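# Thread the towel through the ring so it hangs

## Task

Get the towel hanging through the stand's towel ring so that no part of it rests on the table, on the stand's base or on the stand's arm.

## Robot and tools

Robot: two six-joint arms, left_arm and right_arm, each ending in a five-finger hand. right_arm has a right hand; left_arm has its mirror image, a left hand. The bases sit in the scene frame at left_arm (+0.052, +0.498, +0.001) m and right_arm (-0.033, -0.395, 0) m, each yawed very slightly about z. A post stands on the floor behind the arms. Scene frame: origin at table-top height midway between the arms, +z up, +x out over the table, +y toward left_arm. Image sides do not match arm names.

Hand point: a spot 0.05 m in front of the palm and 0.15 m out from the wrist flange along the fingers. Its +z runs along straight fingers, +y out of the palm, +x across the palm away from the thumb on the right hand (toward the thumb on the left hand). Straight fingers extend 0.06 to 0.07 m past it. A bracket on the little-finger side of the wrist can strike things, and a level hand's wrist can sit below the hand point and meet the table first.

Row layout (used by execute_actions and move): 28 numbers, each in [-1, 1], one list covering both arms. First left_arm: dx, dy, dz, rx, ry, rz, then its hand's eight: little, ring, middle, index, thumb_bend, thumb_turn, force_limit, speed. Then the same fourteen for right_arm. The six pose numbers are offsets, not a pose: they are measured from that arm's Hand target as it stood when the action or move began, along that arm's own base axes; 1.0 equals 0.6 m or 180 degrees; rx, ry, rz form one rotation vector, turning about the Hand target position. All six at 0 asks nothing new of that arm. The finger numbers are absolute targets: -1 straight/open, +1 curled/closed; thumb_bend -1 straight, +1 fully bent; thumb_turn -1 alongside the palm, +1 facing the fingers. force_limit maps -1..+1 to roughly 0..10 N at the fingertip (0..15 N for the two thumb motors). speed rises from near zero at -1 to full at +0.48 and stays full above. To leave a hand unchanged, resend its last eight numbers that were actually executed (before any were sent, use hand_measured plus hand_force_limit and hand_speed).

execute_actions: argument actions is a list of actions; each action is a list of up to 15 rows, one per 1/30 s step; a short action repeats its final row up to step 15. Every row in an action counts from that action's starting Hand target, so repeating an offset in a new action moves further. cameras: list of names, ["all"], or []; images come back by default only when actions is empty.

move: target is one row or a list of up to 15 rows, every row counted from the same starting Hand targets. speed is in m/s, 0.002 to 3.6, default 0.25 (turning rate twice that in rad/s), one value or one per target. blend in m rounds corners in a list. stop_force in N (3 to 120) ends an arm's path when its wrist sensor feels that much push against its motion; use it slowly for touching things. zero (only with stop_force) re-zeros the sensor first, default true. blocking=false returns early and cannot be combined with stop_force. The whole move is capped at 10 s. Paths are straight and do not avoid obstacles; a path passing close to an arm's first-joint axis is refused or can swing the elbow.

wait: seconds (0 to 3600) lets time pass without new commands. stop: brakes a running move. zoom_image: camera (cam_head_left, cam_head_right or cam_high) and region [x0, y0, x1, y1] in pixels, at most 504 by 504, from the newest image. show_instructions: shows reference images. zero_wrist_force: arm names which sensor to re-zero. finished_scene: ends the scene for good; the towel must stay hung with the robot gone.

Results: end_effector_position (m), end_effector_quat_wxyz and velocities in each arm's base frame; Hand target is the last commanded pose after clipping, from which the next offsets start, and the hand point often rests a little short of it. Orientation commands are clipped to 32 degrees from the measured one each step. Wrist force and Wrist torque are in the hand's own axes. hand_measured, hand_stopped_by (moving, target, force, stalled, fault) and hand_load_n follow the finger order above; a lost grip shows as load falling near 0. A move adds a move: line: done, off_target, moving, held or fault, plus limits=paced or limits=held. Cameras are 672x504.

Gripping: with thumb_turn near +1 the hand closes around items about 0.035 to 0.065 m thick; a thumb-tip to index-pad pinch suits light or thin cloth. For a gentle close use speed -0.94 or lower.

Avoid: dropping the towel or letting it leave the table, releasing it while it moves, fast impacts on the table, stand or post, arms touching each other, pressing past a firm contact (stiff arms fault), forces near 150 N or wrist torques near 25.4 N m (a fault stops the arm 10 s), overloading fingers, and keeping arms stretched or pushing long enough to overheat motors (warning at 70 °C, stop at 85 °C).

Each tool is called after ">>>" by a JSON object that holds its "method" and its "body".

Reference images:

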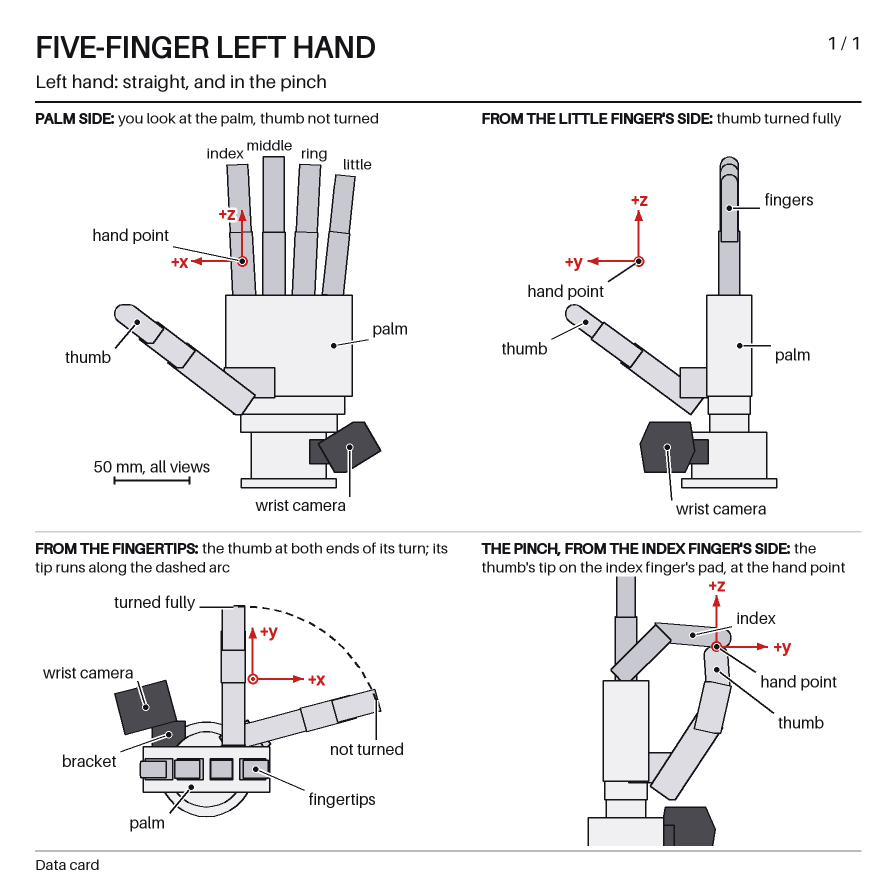

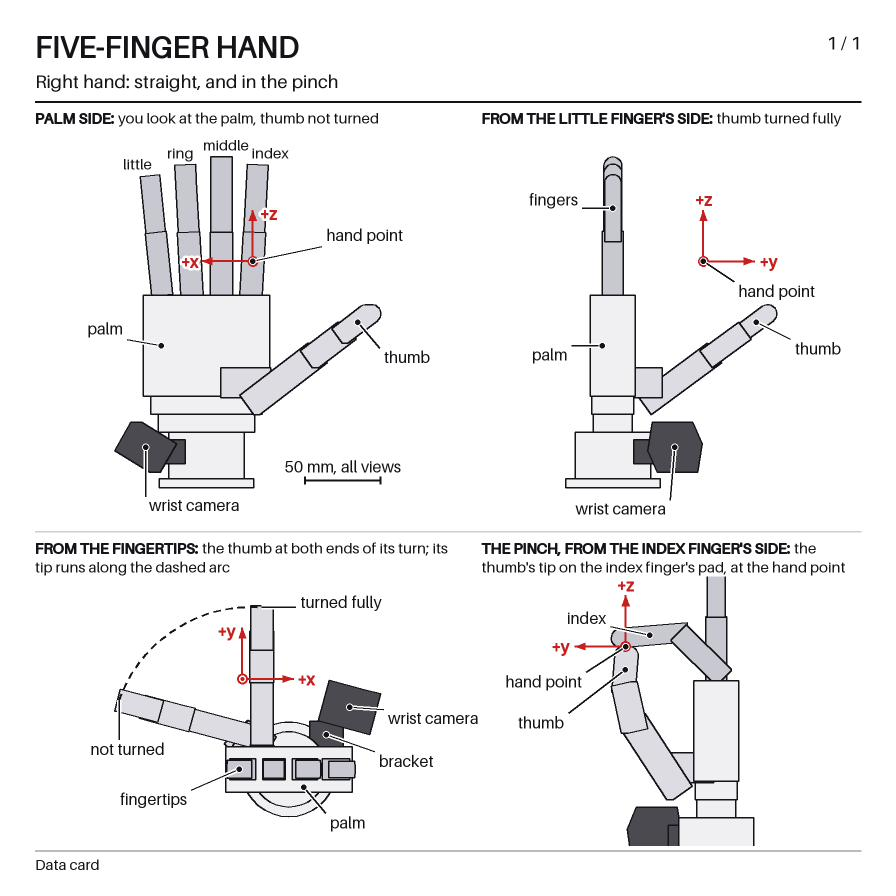

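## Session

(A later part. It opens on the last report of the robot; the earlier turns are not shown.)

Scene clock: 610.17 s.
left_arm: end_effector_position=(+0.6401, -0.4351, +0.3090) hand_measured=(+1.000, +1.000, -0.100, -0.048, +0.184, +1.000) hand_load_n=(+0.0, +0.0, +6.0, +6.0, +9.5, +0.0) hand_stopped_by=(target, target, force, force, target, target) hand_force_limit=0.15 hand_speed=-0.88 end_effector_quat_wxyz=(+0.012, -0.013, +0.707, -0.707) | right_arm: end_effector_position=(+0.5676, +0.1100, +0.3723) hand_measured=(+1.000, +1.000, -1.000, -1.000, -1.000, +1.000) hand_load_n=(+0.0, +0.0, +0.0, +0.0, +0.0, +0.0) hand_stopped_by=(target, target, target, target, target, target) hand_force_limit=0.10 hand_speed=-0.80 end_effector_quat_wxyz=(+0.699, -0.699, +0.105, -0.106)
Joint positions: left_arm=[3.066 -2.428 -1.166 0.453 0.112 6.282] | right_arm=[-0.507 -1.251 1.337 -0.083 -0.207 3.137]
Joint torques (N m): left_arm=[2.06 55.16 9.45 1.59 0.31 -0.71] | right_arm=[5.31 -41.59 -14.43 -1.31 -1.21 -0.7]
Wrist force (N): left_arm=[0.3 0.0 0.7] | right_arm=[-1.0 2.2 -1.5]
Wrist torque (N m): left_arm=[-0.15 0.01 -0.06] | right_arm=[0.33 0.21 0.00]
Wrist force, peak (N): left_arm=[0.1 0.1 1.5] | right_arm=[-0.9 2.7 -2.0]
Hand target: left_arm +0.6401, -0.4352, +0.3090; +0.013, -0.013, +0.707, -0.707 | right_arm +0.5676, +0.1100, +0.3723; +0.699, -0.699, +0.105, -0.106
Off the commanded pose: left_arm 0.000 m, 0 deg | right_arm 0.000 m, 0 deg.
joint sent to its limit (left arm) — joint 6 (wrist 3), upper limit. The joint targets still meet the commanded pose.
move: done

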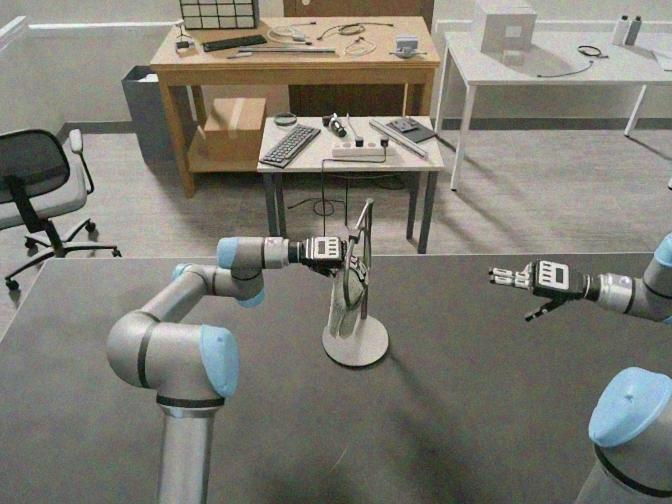

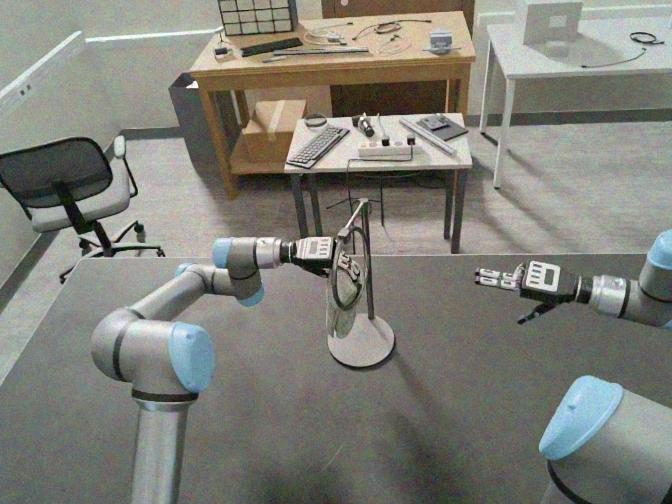

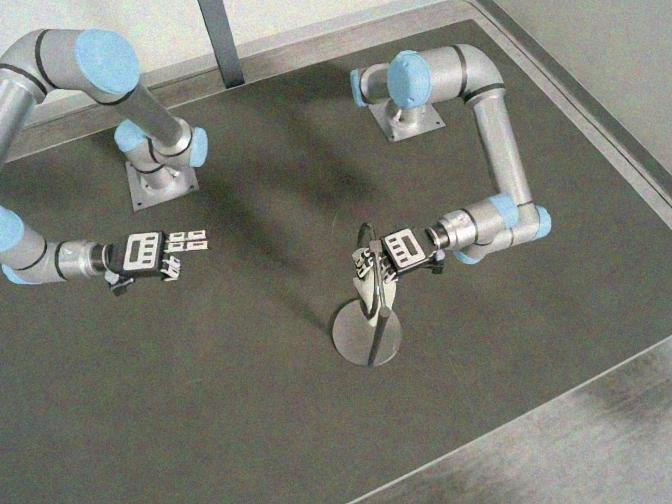

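>>> {"method": "move", "body": {"target": [0.0052,-0.145,0,0,0.01,0,1,1,0.3,0.25,0.19,1,0.15,-0.88, 0,0,0,0,0,0,1,1,-1,-1,-1,1,0.1,-0.8], "speed": 0.05, "stop_force": 7, "cameras": ["all"]}}

>>> {"method": "zoom_image", "body": {"camera": "cam_high", "region": [310, 190, 450, 330]}}

>>> {"method": "zoom_image", "body": {"camera": "cam_head_left", "region": [280, 190, 440, 350]}}

>>> {"method": "zoom_image", "body": {"camera": "cam_head_right", "region": [280, 190, 440, 350]}}

Scene clock: 618.83 s.
left_arm: end_effector_position=(+0.6432, -0.5222, +0.3090) hand_measured=(+1.000, +1.000, -0.100, -0.048, +0.184, +1.000) hand_load_n=(-0.5, +0.0, +6.0, +6.0, +9.5, +0.0) hand_stopped_by=(target, target, force, force, target, target) hand_force_limit=0.15 hand_speed=-0.88 end_effector_quat_wxyz=(+0.001, -0.024, +0.707, -0.706) | right_arm: end_effector_position=(+0.5676, +0.1100, +0.3723) hand_measured=(+1.000, +1.000, -1.000, -1.000, -1.000, +1.000) hand_load_n=(+0.0, +0.0, +0.0, +0.0, +0.0, +0.0) hand_stopped_by=(target, target, target, target, target, target) hand_force_limit=0.10 hand_speed=-0.80 end_effector_quat_wxyz=(+0.699, -0.699, +0.105, -0.106)
Joint positions: left_arm=[2.942 -2.507 -1.014 0.37 0.236 6.26] | right_arm=[-0.507 -1.251 1.337 -0.083 -0.207 3.137]
Joint torques (N m): left_arm=[7 57.74 10.42 1.83 -1.88 0.13] | right_arm=[3.86 -41.44 -14.25 -1.4 -1.25 -0.49]
Wrist force (N): left_arm=[0.3 0.0 0.9] | right_arm=[-0.8 2.3 -1.3]
Wrist torque (N m): left_arm=[-0.16 -0.03 0.13] | right_arm=[0.34 0.17 0.01]
Wrist force, peak (N): left_arm=[0.5 -0.1 1.3] | right_arm=[-1.0 2.5 -2.0]
Hand target: left_arm +0.6432, -0.5222, +0.3090; +0.001, -0.024, +0.707, -0.706 | right_arm +0.5676, +0.1100, +0.3723; +0.699, -0.699, +0.105, -0.106
Off the commanded pose: left_arm 0.000 m, 0 deg | right_arm 0.000 m, 0 deg.
move: done

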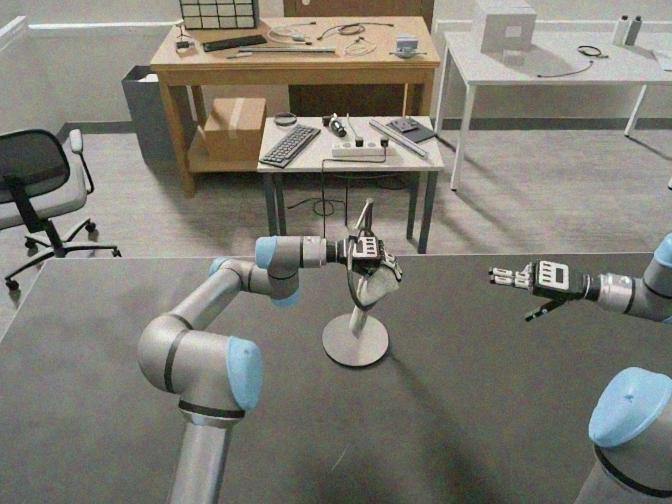

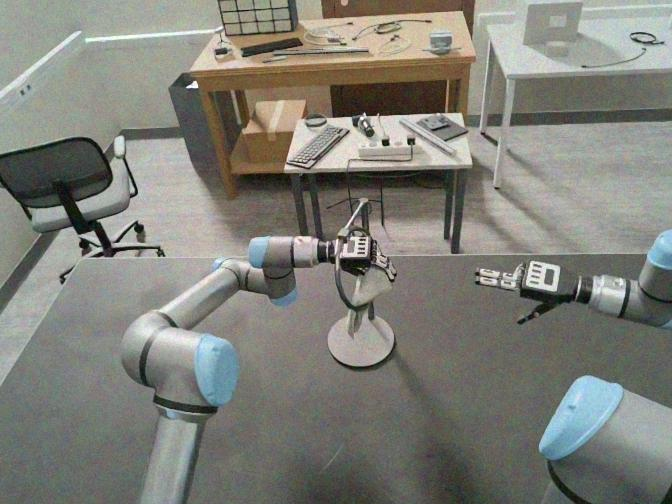

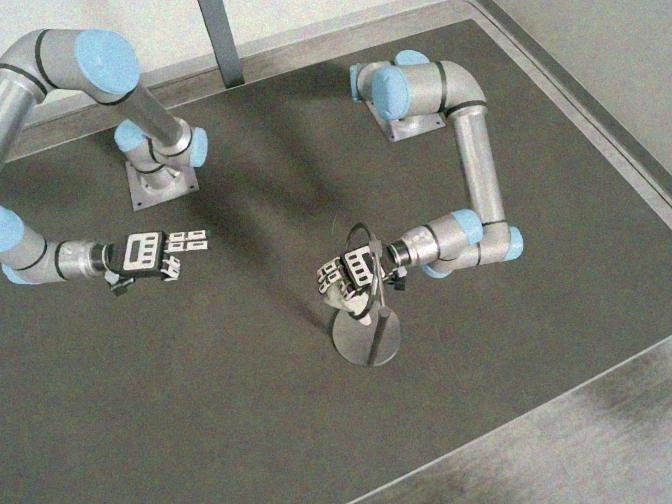

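Scaled by 3.600 from the camera's image (finer frame: 960x720).

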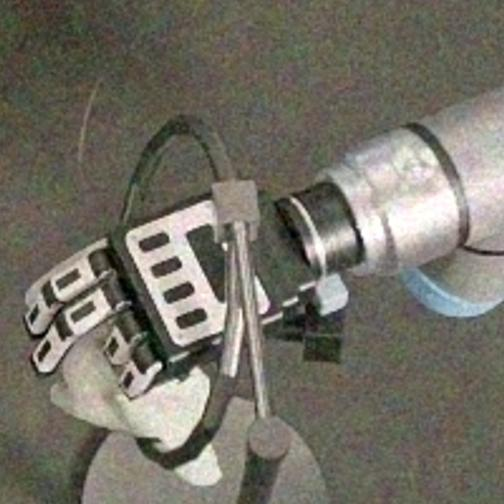

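Scaled by 3.150 from the camera's image (finer frame: 960x720).

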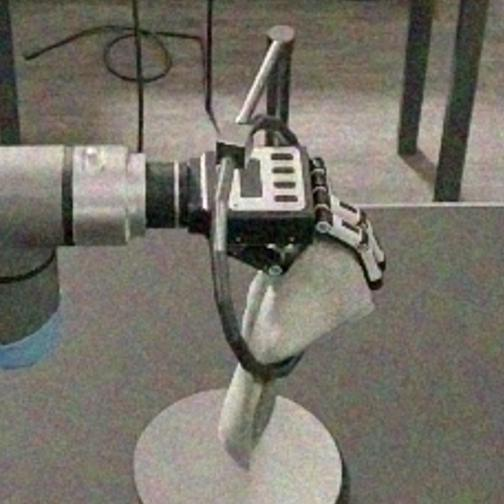

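Scaled by 3.150 from the camera's image (finer frame: 960x720).

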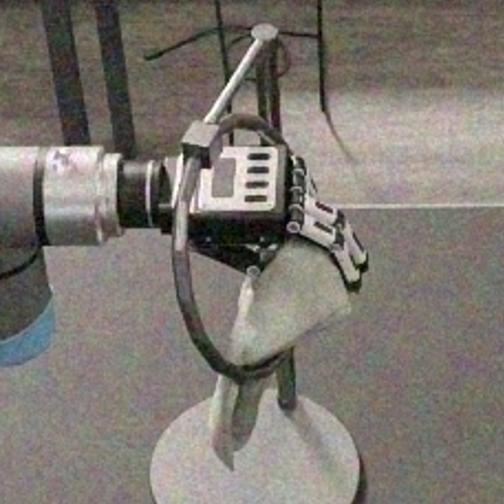

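>>> {"method": "move", "body": {"target": [-0.0012,0.035,0,0,0,0,1,1,0.3,0.25,0.19,1,0.15,-0.88, 0,0,0,0,0,0,1,1,-1,-1,-1,1,0.1,-0.8], "speed": 0.04, "cameras": ["all"]}}

>>> {"method": "zoom_image", "body": {"camera": "cam_high", "region": [310, 190, 450, 330]}}

>>> {"method": "zoom_image", "body": {"camera": "cam_head_left", "region": [280, 190, 440, 350]}}

>>> {"method": "zoom_image", "body": {"camera": "cam_head_right", "region": [280, 190, 440, 350]}}

Scene clock: 633.33 s.
left_arm: end_effector_position=(+0.6424, -0.5010, +0.3091) hand_measured=(+1.000, +1.000, -0.100, -0.048, +0.184, +1.000) hand_load_n=(+0.0, +0.0, +5.5, +6.0, +9.0, +0.0) hand_stopped_by=(target, target, force, force, target, target) hand_force_limit=0.15 hand_speed=-0.88 end_effector_quat_wxyz=(+0.001, -0.024, +0.707, -0.706) end_effector_velocity=(+0.000, -0.003, +0.000) end_effector_angular_velocity=(+0.000, +0.002, +0.001) | right_arm: end_effector_position=(+0.5676, +0.1100, +0.3723) hand_measured=(+1.000, +1.000, -1.000, -1.000, -1.000, +1.000) hand_load_n=(+0.0, +0.0, +0.0, +0.0, +0.0, +0.0) hand_stopped_by=(target, target, target, target, target, target) hand_force_limit=0.10 hand_speed=-0.80 end_effector_quat_wxyz=(+0.699, -0.699, +0.105, -0.106)
Joint positions: left_arm=[2.971 -2.485 -1.057 0.39 0.206 6.262] | right_arm=[-0.507 -1.251 1.337 -0.083 -0.207 3.137]
Joint velocities: left_arm=[-0.004 -0.002 0.005 -0.004 0.005 -0.001] | right_arm=[within noise]
Joint torques (N m): left_arm=[-6.87 41.33 25.31 -0.54 1.56 1.54] | right_arm=[4.88 -43.02 -13.84 -1.24 -1.22 -0.39]
Wrist force (N): left_arm=[0.6 -0.2 1.2] | right_arm=[-1.0 2.0 -1.9]
Wrist torque (N m): left_arm=[-0.18 -0.04 0.07] | right_arm=[0.32 0.22 0.00]
Wrist force, peak (N): left_arm=[0.6 -0.2 1.2] | right_arm=[-0.9 2.6 -1.9]
Hand target: left_arm +0.6425, -0.5012, +0.3090; +0.001, -0.024, +0.707, -0.706 | right_arm +0.5676, +0.1100, +0.3723; +0.699, -0.699, +0.105, -0.106
Off the commanded pose: left_arm 0.000 m, 0 deg | right_arm 0.000 m, 0 deg.
move: done

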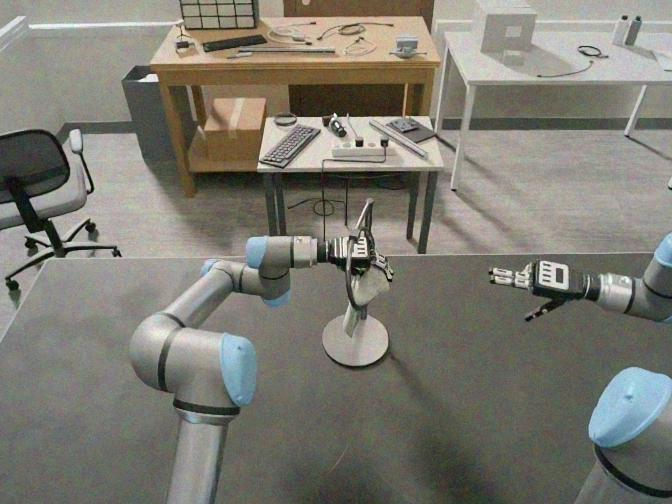

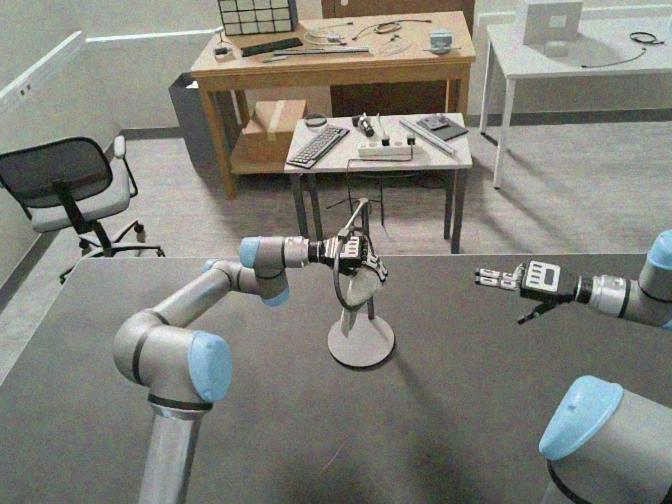

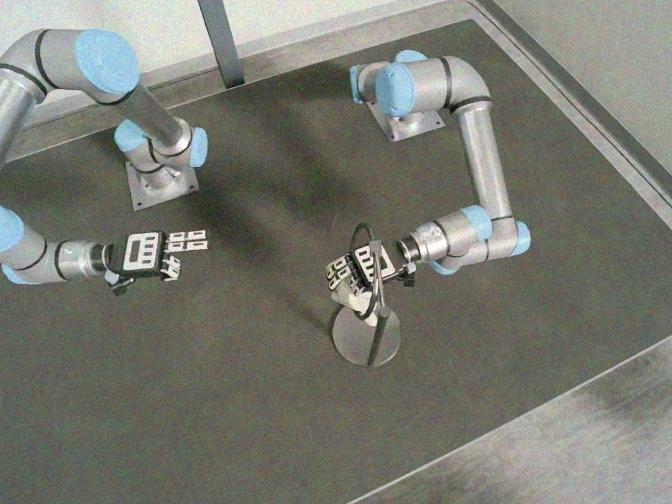

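Scaled by 3.600 from the camera's image (finer frame: 960x720).

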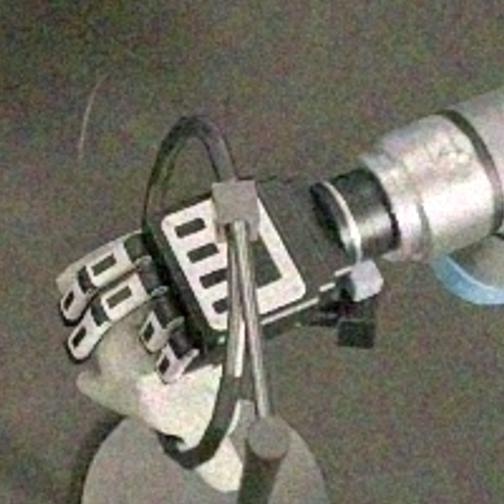

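Scaled by 3.150 from the camera's image (finer frame: 960x720).

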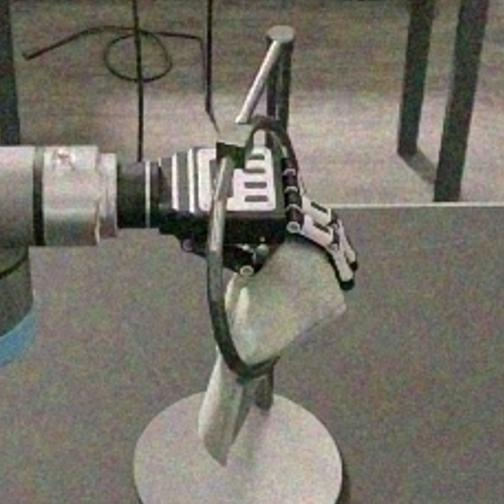

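Scaled by 3.150 from the camera's image (finer frame: 960x720).

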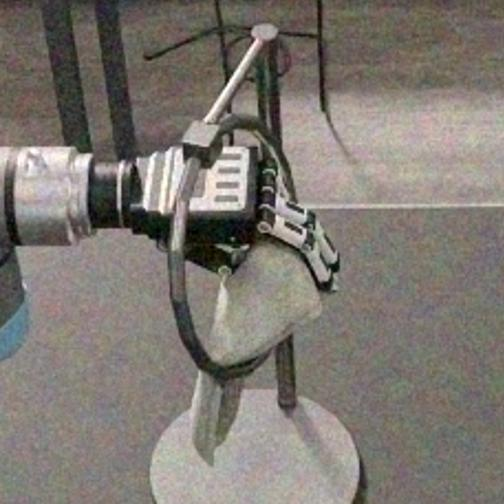

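>>> {"method": "move", "body": {"target": [0,0,-0.038,0,0,0,1,1,0.3,0.25,0.19,1,0.15,-0.88, 0,0,0,0,0,0,1,1,-1,-1,-1,1,0.1,-0.8], "speed": 0.03, "stop_force": 6}}

>>> {"method": "move", "body": {"target": [[0,0,0,0,0,0,1,1,-0.3,-0.3,0.0,1,0.15,-0.9, 0,0,0,0,0,0,1,1,-1,-1,-1,1,0.1,-0.8]], "speed": 0.03, "cameras": ["all"]}}

>>> {"method": "zoom_image", "body": {"camera": "cam_high", "region": [310, 190, 450, 330]}}

>>> {"method": "zoom_image", "body": {"camera": "cam_head_left", "region": [280, 190, 440, 350]}}

>>> {"method": "zoom_image", "body": {"camera": "cam_head_right", "region": [280, 190, 440, 350]}}

Scene clock: 642.23 s.
left_arm: end_effector_position=(+0.6425, -0.5012, +0.2862) hand_measured=(+1.000, +1.000, -0.100, -0.048, +0.184, +1.000) hand_load_n=(+0.0, +0.0, +6.0, +5.5, +9.5, +0.0) hand_stopped_by=(target, target, force, force, target, target) hand_force_limit=0.15 hand_speed=-0.88 end_effector_quat_wxyz=(+0.001, -0.024, +0.707, -0.706) | right_arm: end_effector_position=(+0.5676, +0.1100, +0.3723) hand_measured=(+1.000, +1.000, -1.000, -1.000, -1.000, +1.000) hand_load_n=(+0.0, +0.0, -0.5, +0.0, +0.0, +0.0) hand_stopped_by=(target, target, target, target, target, target) hand_force_limit=0.10 hand_speed=-0.80 end_effector_quat_wxyz=(+0.699, -0.699, +0.105, -0.106)
Joint positions: left_arm=[2.971 -2.51 -1.071 0.429 0.206 6.262] | right_arm=[-0.507 -1.251 1.337 -0.083 -0.207 3.137]
Joint torques (N m): left_arm=[-3.68 57.07 25.37 -1.17 0.87 -2.22] | right_arm=[3.91 -42.34 -14.39 -1.25 -1.06 -0.54]
Wrist force (N): left_arm=[0.6 -0.7 0.7] | right_arm=[-0.9 2.2 -1.8]
Wrist torque (N m): left_arm=[-0.19 -0.06 0.05] | right_arm=[0.35 0.21 0.00]
Wrist force, peak (N): left_arm=[0.5 -0.3 1.3] | right_arm=[-1.0 2.5 -2.0]
Hand target: left_arm +0.6425, -0.5012, +0.2862; +0.001, -0.024, +0.707, -0.706 | right_arm +0.5676, +0.1100, +0.3723; +0.699, -0.699, +0.105, -0.106
Off the commanded pose: left_arm 0.000 m, 0 deg | right_arm 0.000 m, 0 deg.
move: done

Scene clock: 643.77 s.
left_arm: end_effector_position=(+0.6425, -0.5012, +0.2862) hand_measured=(+1.000, +1.000, -0.300, -0.300, +0.000, +1.000) hand_load_n=(+0.0, +0.0, +0.0, +0.0, +0.0, +0.0) hand_stopped_by=(target, target, target, target, target, target) hand_force_limit=0.15 hand_speed=-0.90 end_effector_quat_wxyz=(+0.001, -0.024, +0.707, -0.706) | right_arm: end_effector_position=(+0.5676, +0.1100, +0.3723) hand_measured=(+1.000, +1.000, -1.000, -1.000, -1.000, +1.000) hand_load_n=(+0.0, +0.0, +0.0, +0.0, +0.0, +0.0) hand_stopped_by=(target, target, target, target, target, target) hand_force_limit=0.10 hand_speed=-0.80 end_effector_quat_wxyz=(+0.699, -0.699, +0.105, -0.106)
Joint positions: left_arm=[2.971 -2.51 -1.071 0.429 0.206 6.262] | right_arm=[-0.507 -1.251 1.337 -0.083 -0.207 3.137]
Joint torques (N m): left_arm=[0.86 56.24 24.51 -1 0.5 -2.09] | right_arm=[4.58 -43.07 -13.87 -1.12 -1.11 -0.64]
Wrist force (N): left_arm=[0.6 -0.6 0.9] | right_arm=[-1.0 2.5 -1.7]
Wrist torque (N m): left_arm=[-0.18 -0.05 0.04] | right_arm=[0.40 0.22 0.01]
Wrist force, peak (N): left_arm=[0.7 -0.7 1.0] | right_arm=[-0.9 2.4 -2.0]
Hand target: left_arm +0.6425, -0.5012, +0.2862; +0.001, -0.024, +0.707, -0.706 | right_arm +0.5676, +0.1100, +0.3723; +0.699, -0.699, +0.105, -0.106
Off the commanded pose: left_arm 0.000 m, 0 deg | right_arm 0.000 m, 0 deg.
move: done

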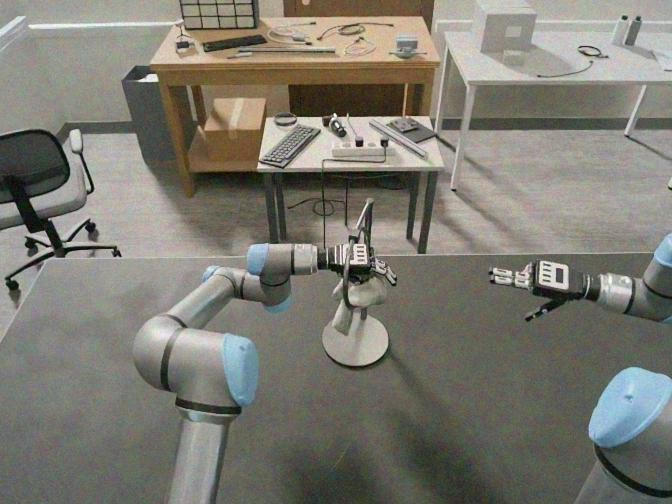

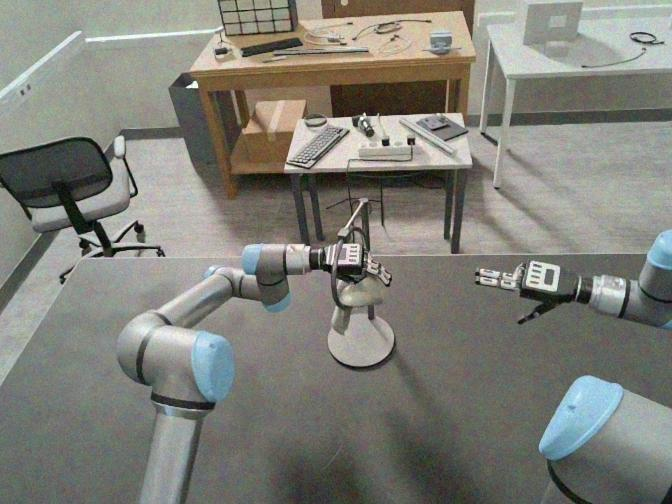

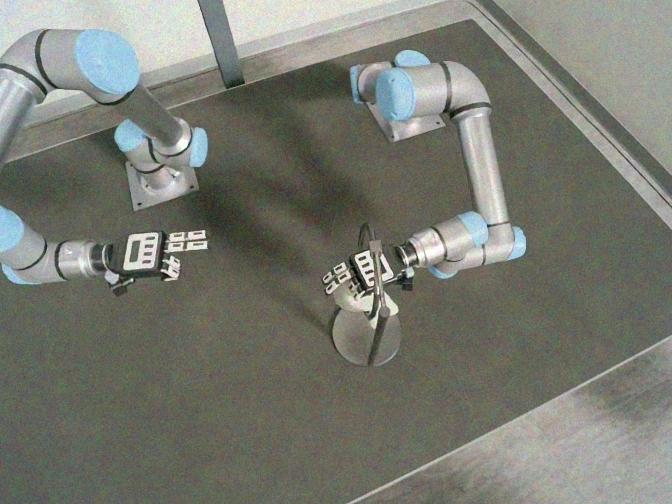

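Scaled by 3.600 from the camera's image (finer frame: 960x720).

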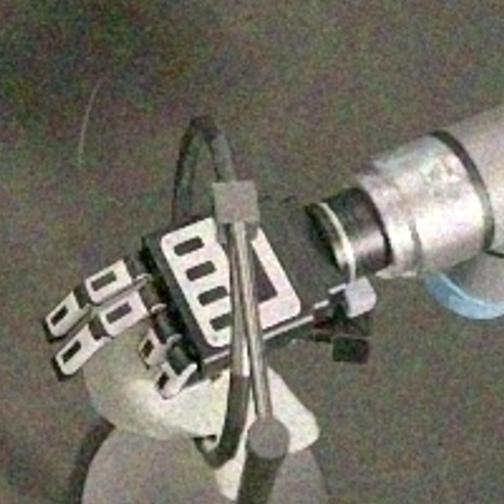

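Scaled by 3.150 from the camera's image (finer frame: 960x720).

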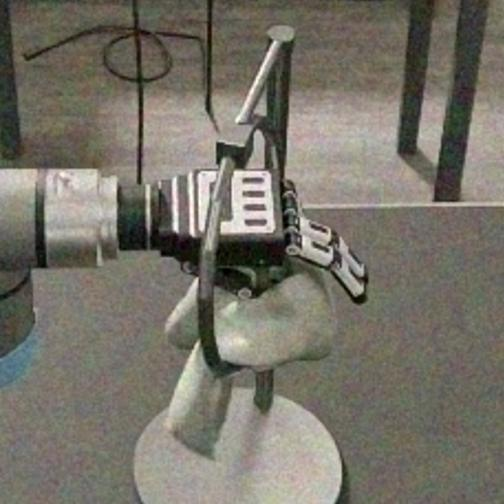

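Scaled by 3.150 from the camera's image (finer frame: 960x720).

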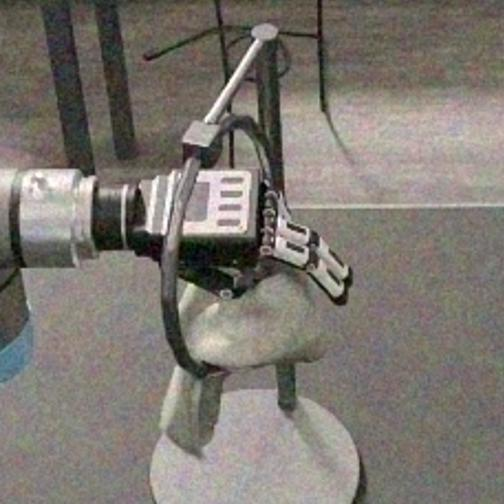

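>>> {"method": "move", "body": {"target": [[0,0,0,0,0,0,1,1,-1,-1,0.0,1,0.15,-0.85, 0,0,0,0,0,0,1,1,-1,-1,-1,1,0.1,-0.8]], "speed": 0.03, "cameras": ["all"]}}

>>> {"method": "zoom_image", "body": {"camera": "cam_head_left", "region": [280, 190, 440, 350]}}

>>> {"method": "zoom_image", "body": {"camera": "cam_head_right", "region": [280, 190, 440, 350]}}

Scene clock: 651.40 s.
left_arm: end_effector_position=(+0.6425, -0.5012, +0.2862) hand_measured=(+1.000, +1.000, -1.000, -1.000, +0.000, +1.000) hand_load_n=(+0.0, +0.0, +0.0, +0.0, +0.5, +0.0) hand_stopped_by=(target, target, target, target, target, target) hand_force_limit=0.15 hand_speed=-0.85 end_effector_quat_wxyz=(+0.001, -0.024, +0.707, -0.706) | right_arm: end_effector_position=(+0.5676, +0.1100, +0.3723) hand_measured=(+1.000, +1.000, -1.000, -1.000, -1.000, +1.000) hand_load_n=(+0.0, +0.0, +0.0, +0.0, +0.0, +0.0) hand_stopped_by=(target, target, target, target, target, target) hand_force_limit=0.10 hand_speed=-0.80 end_effector_quat_wxyz=(+0.699, -0.699, +0.105, -0.106)
Joint positions: left_arm=[2.971 -2.51 -1.071 0.429 0.206 6.262] | right_arm=[-0.507 -1.251 1.337 -0.083 -0.207 3.137]
Joint torques (N m): left_arm=[1.95 52.89 24.1 -0.82 -0.26 -2.13] | right_arm=[3.14 -43.09 -14.73 -1.41 -1.06 -0.61]
Wrist force (N): left_arm=[0.6 -0.5 1.0] | right_arm=[-0.9 2.3 -1.6]
Wrist torque (N m): left_arm=[-0.17 -0.05 0.04] | right_arm=[0.36 0.20 0.01]
Wrist force, peak (N): left_arm=[0.6 -0.8 1.1] | right_arm=[-1.3 2.4 -1.9]
Hand target: left_arm +0.6425, -0.5012, +0.2862; +0.001, -0.024, +0.707, -0.706 | right_arm +0.5676, +0.1100, +0.3723; +0.699, -0.699, +0.105, -0.106
Off the commanded pose: left_arm 0.000 m, 0 deg | right_arm 0.000 m, 0 deg.
move: done

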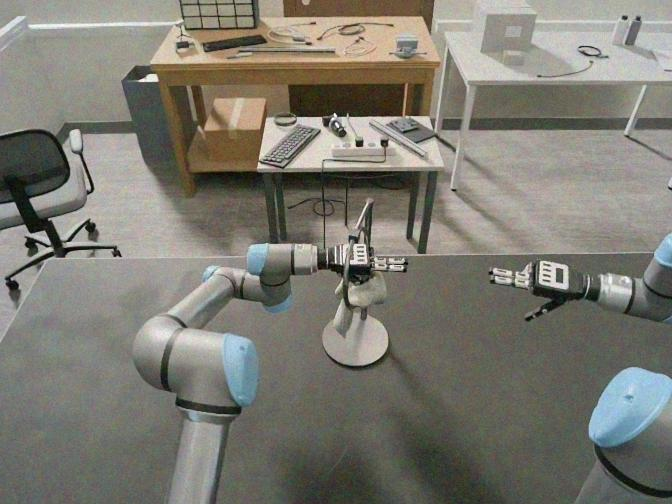

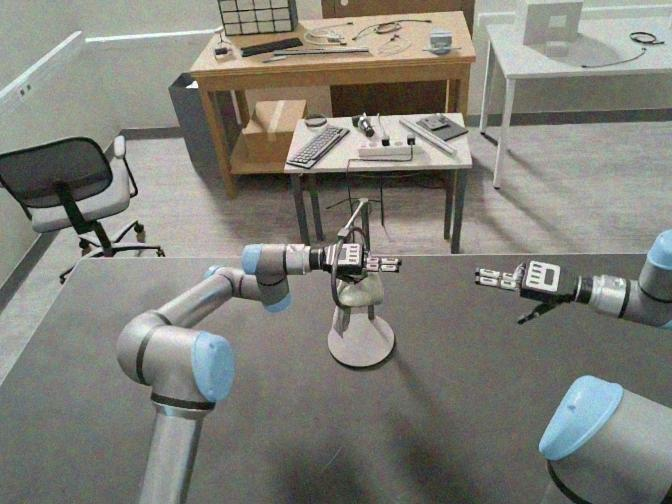

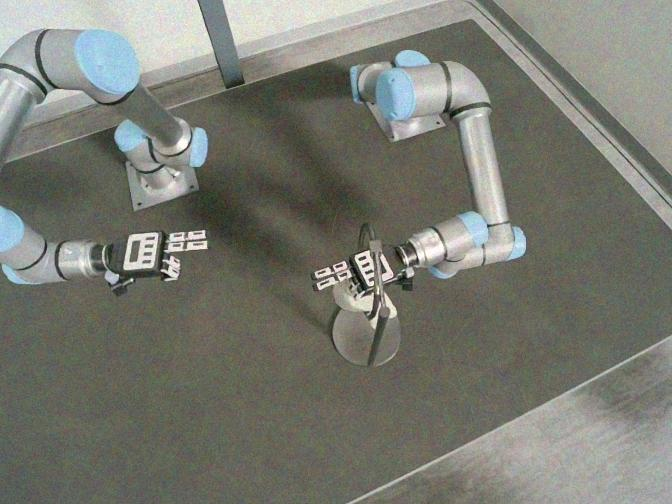

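Scaled by 3.150 from the camera's image (finer frame: 960x720).

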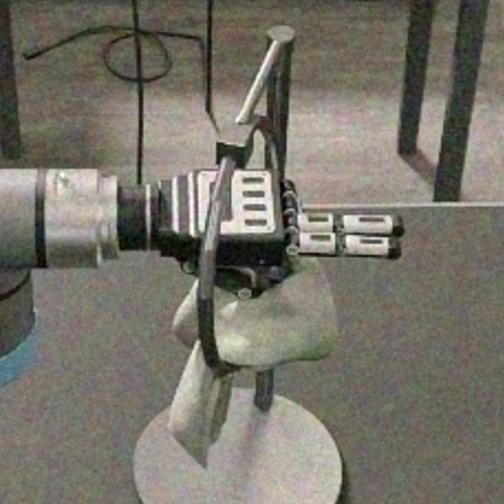

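Scaled by 3.150 from the camera's image (finer frame: 960x720).

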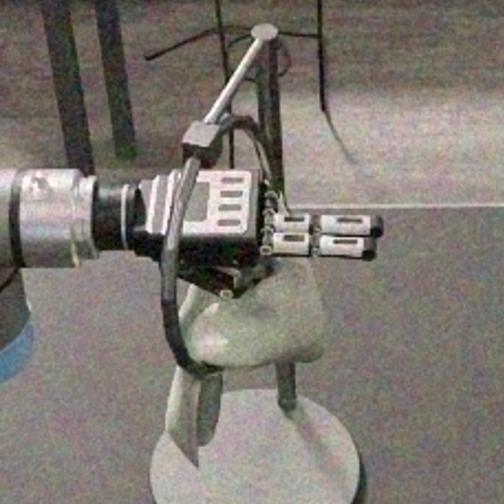

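>>> {"method": "move", "body": {"target": [-0.0024,0.06,0,0,0,0,1,1,-1,-1,0.0,1,0.15,-0.85, 0,0,0,0,0,0,1,1,-1,-1,-1,1,0.1,-0.8], "speed": 0.03, "cameras": ["all"]}}

>>> {"method": "zoom_image", "body": {"camera": "cam_head_left", "region": [280, 190, 440, 350]}}

>>> {"method": "zoom_image", "body": {"camera": "cam_head_right", "region": [280, 190, 440, 350]}}

Scene clock: 656.23 s.
left_arm: end_effector_position=(+0.6410, -0.4650, +0.2863) hand_measured=(+1.000, +1.000, -1.000, -1.000, +0.000, +1.000) hand_load_n=(+0.0, +0.0, +0.0, -0.5, +0.0, +0.0) hand_stopped_by=(target, target, target, target, target, target) hand_force_limit=0.15 hand_speed=-0.85 end_effector_quat_wxyz=(+0.001, -0.024, +0.707, -0.706) | right_arm: end_effector_position=(+0.5676, +0.1100, +0.3723) hand_measured=(+1.000, +1.000, -1.000, -1.000, -1.000, +1.000) hand_load_n=(+0.0, +0.0, +0.0, +0.0, +0.0, +0.0) hand_stopped_by=(target, target, target, target, target, target) hand_force_limit=0.10 hand_speed=-0.80 end_effector_quat_wxyz=(+0.699, -0.699, +0.105, -0.106)
Joint positions: left_arm=[3.022 -2.478 -1.136 0.458 0.155 6.265] | right_arm=[-0.507 -1.251 1.337 -0.083 -0.207 3.137]
Joint torques (N m): left_arm=[-6.87 42.63 23.98 -0.42 1.79 1.67] | right_arm=[4.76 -43.57 -14.3 -1.33 -1 -0.36]
Wrist force (N): left_arm=[0.6 -0.4 1.0] | right_arm=[-1.0 2.2 -1.7]
Wrist torque (N m): left_arm=[-0.17 -0.03 -0.02] | right_arm=[0.35 0.22 0.00]
Wrist force, peak (N): left_arm=[0.8 -0.8 1.4] | right_arm=[-1.2 2.6 -1.8]
Hand target: left_arm +0.6410, -0.4652, +0.2862; +0.001, -0.024, +0.707, -0.706 | right_arm +0.5676, +0.1100, +0.3723; +0.699, -0.699, +0.105, -0.106
Off the commanded pose: left_arm 0.000 m, 0 deg | right_arm 0.000 m, 0 deg.
move: done

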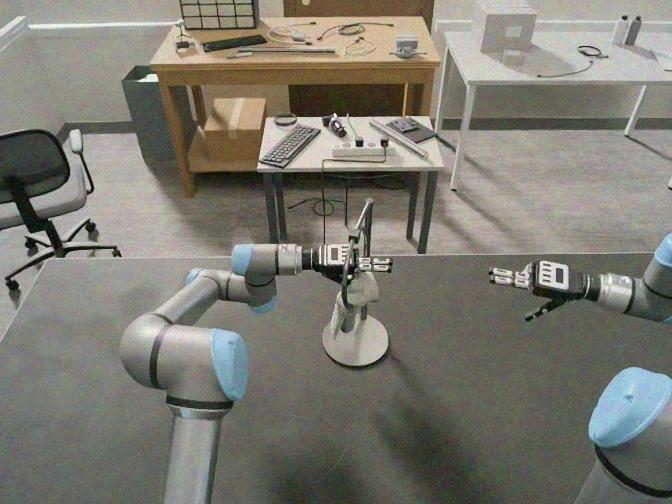

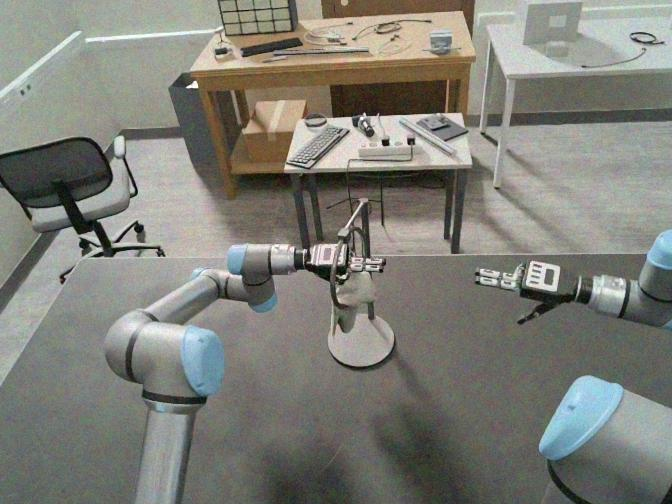

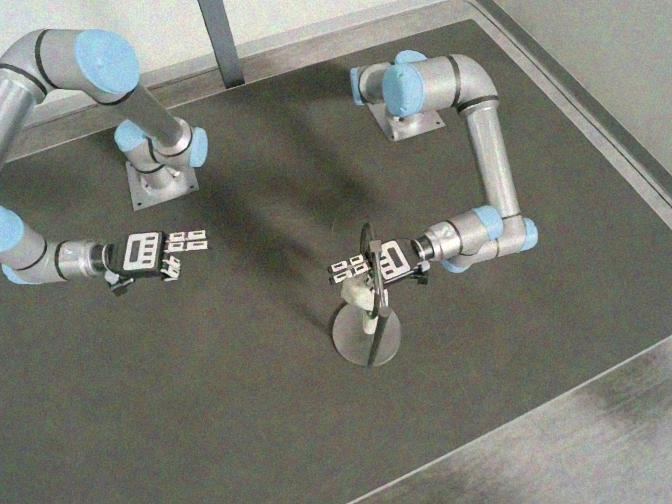

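Scaled by 3.150 from the camera's image (finer frame: 960x720).

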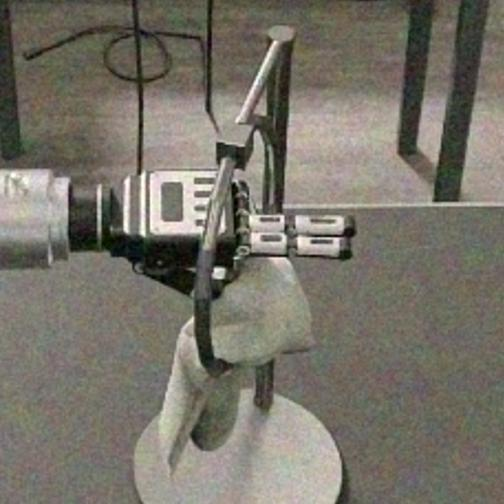

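Scaled by 3.150 from the camera's image (finer frame: 960x720).

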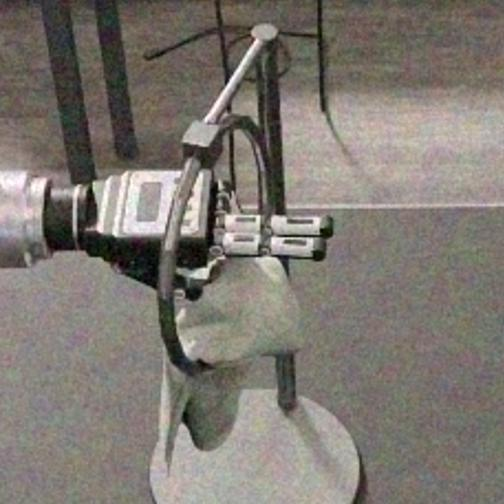

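>>> {"method": "move", "body": {"target": [-0.0022,0.06,0,0,0,0,1,1,-1,-1,0.0,1,0.15,-0.85, 0,0,0,0,0,0,1,1,-1,-1,-1,1,0.1,-0.8], "speed": 0.03, "cameras": ["all"]}}

>>> {"method": "zoom_image", "body": {"camera": "cam_head_left", "region": [280, 190, 440, 350]}}

>>> {"method": "zoom_image", "body": {"camera": "cam_head_right", "region": [280, 190, 440, 350]}}

Scene clock: 665.27 s.
left_arm: end_effector_position=(+0.6397, -0.4290, +0.2862) hand_measured=(+1.000, +1.000, -1.000, -1.000, +0.000, +1.000) hand_load_n=(+0.0, +0.0, +0.0, +0.0, +0.5, +0.0) hand_stopped_by=(target, target, target, target, target, target) hand_force_limit=0.15 hand_speed=-0.85 end_effector_quat_wxyz=(+0.001, -0.024, +0.707, -0.706) | right_arm: end_effector_position=(+0.5676, +0.1100, +0.3723) hand_measured=(+1.000, +1.000, -1.000, -1.000, -1.000, +1.000) hand_load_n=(+0.0, +0.0, +0.0, +0.0, +0.0, +0.0) hand_stopped_by=(target, target, target, target, target, target) hand_force_limit=0.10 hand_speed=-0.80 end_effector_quat_wxyz=(+0.699, -0.699, +0.105, -0.106)
Joint positions: left_arm=[3.075 -2.449 -1.19 0.477 0.102 6.272] | right_arm=[-0.507 -1.251 1.337 -0.083 -0.207 3.137]
Joint torques (N m): left_arm=[-6.26 44.42 22.14 -0.71 1.71 1.49] | right_arm=[3.24 -41.57 -14.64 -1.24 -1.2 -0.57]
Wrist force (N): left_arm=[0.4 -0.3 0.8] | right_arm=[-0.9 2.3 -1.9]
Wrist torque (N m): left_arm=[-0.15 0.00 -0.04] | right_arm=[0.37 0.21 0.01]
Wrist force, peak (N): left_arm=[0.8 -0.4 1.5] | right_arm=[-0.9 2.5 -2.1]
Hand target: left_arm +0.6397, -0.4292, +0.2862; +0.001, -0.024, +0.707, -0.706 | right_arm +0.5676, +0.1100, +0.3723; +0.699, -0.699, +0.105, -0.106
Off the commanded pose: left_arm 0.000 m, 0 deg | right_arm 0.000 m, 0 deg.
move: done

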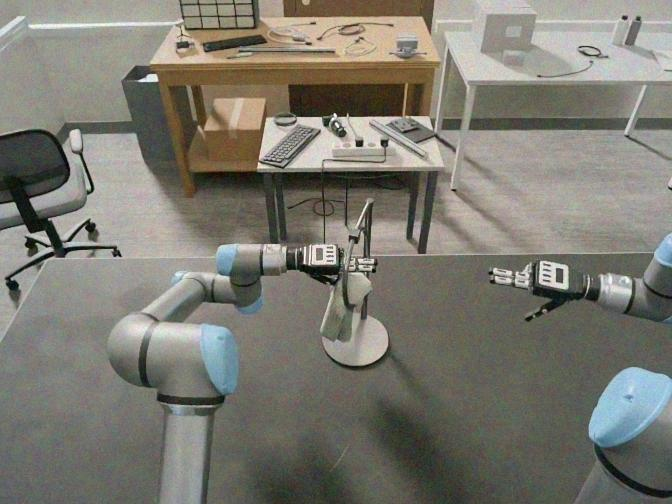

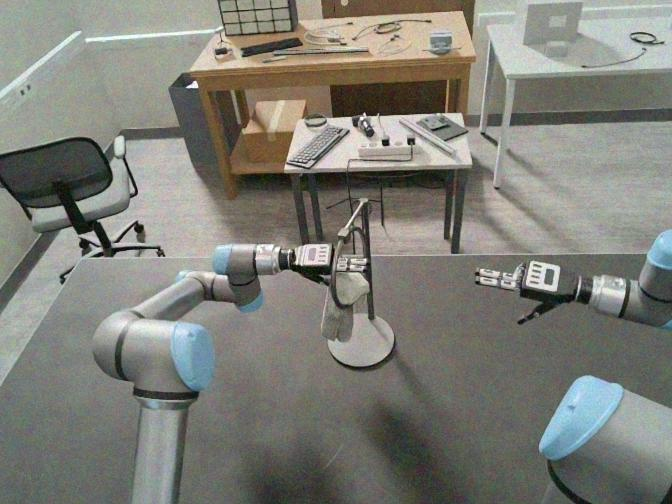

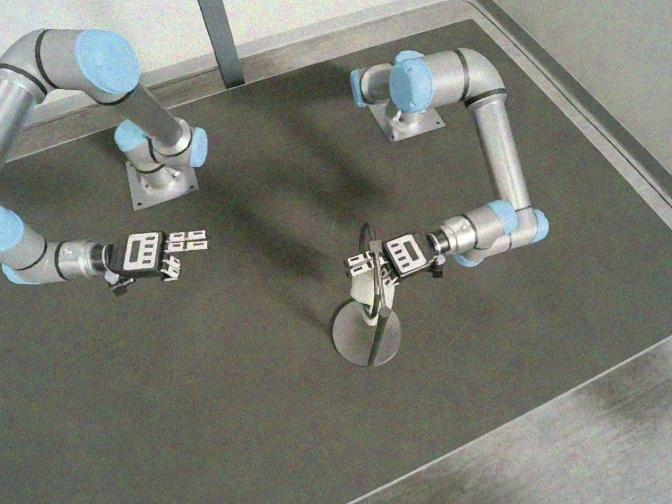

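Scaled by 3.150 from the camera's image (finer frame: 960x720).

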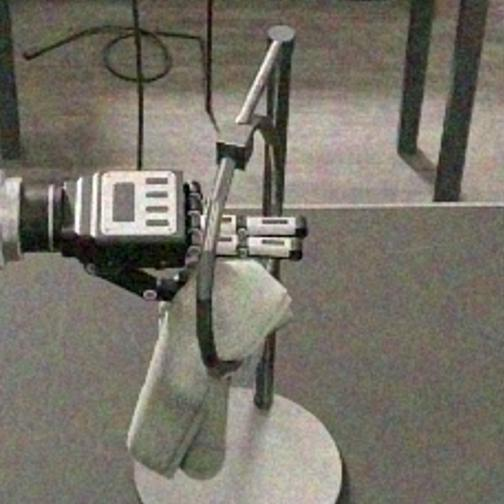

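Scaled by 3.150 from the camera's image (finer frame: 960x720).

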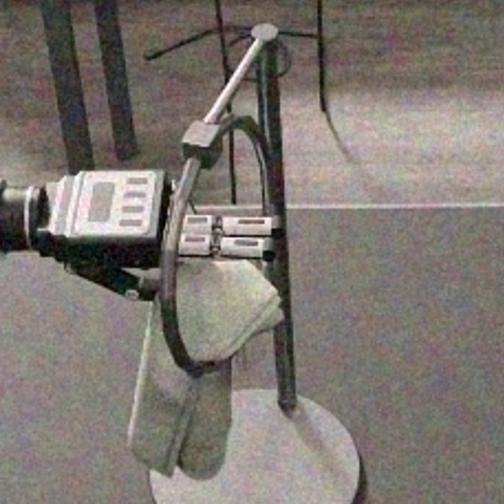

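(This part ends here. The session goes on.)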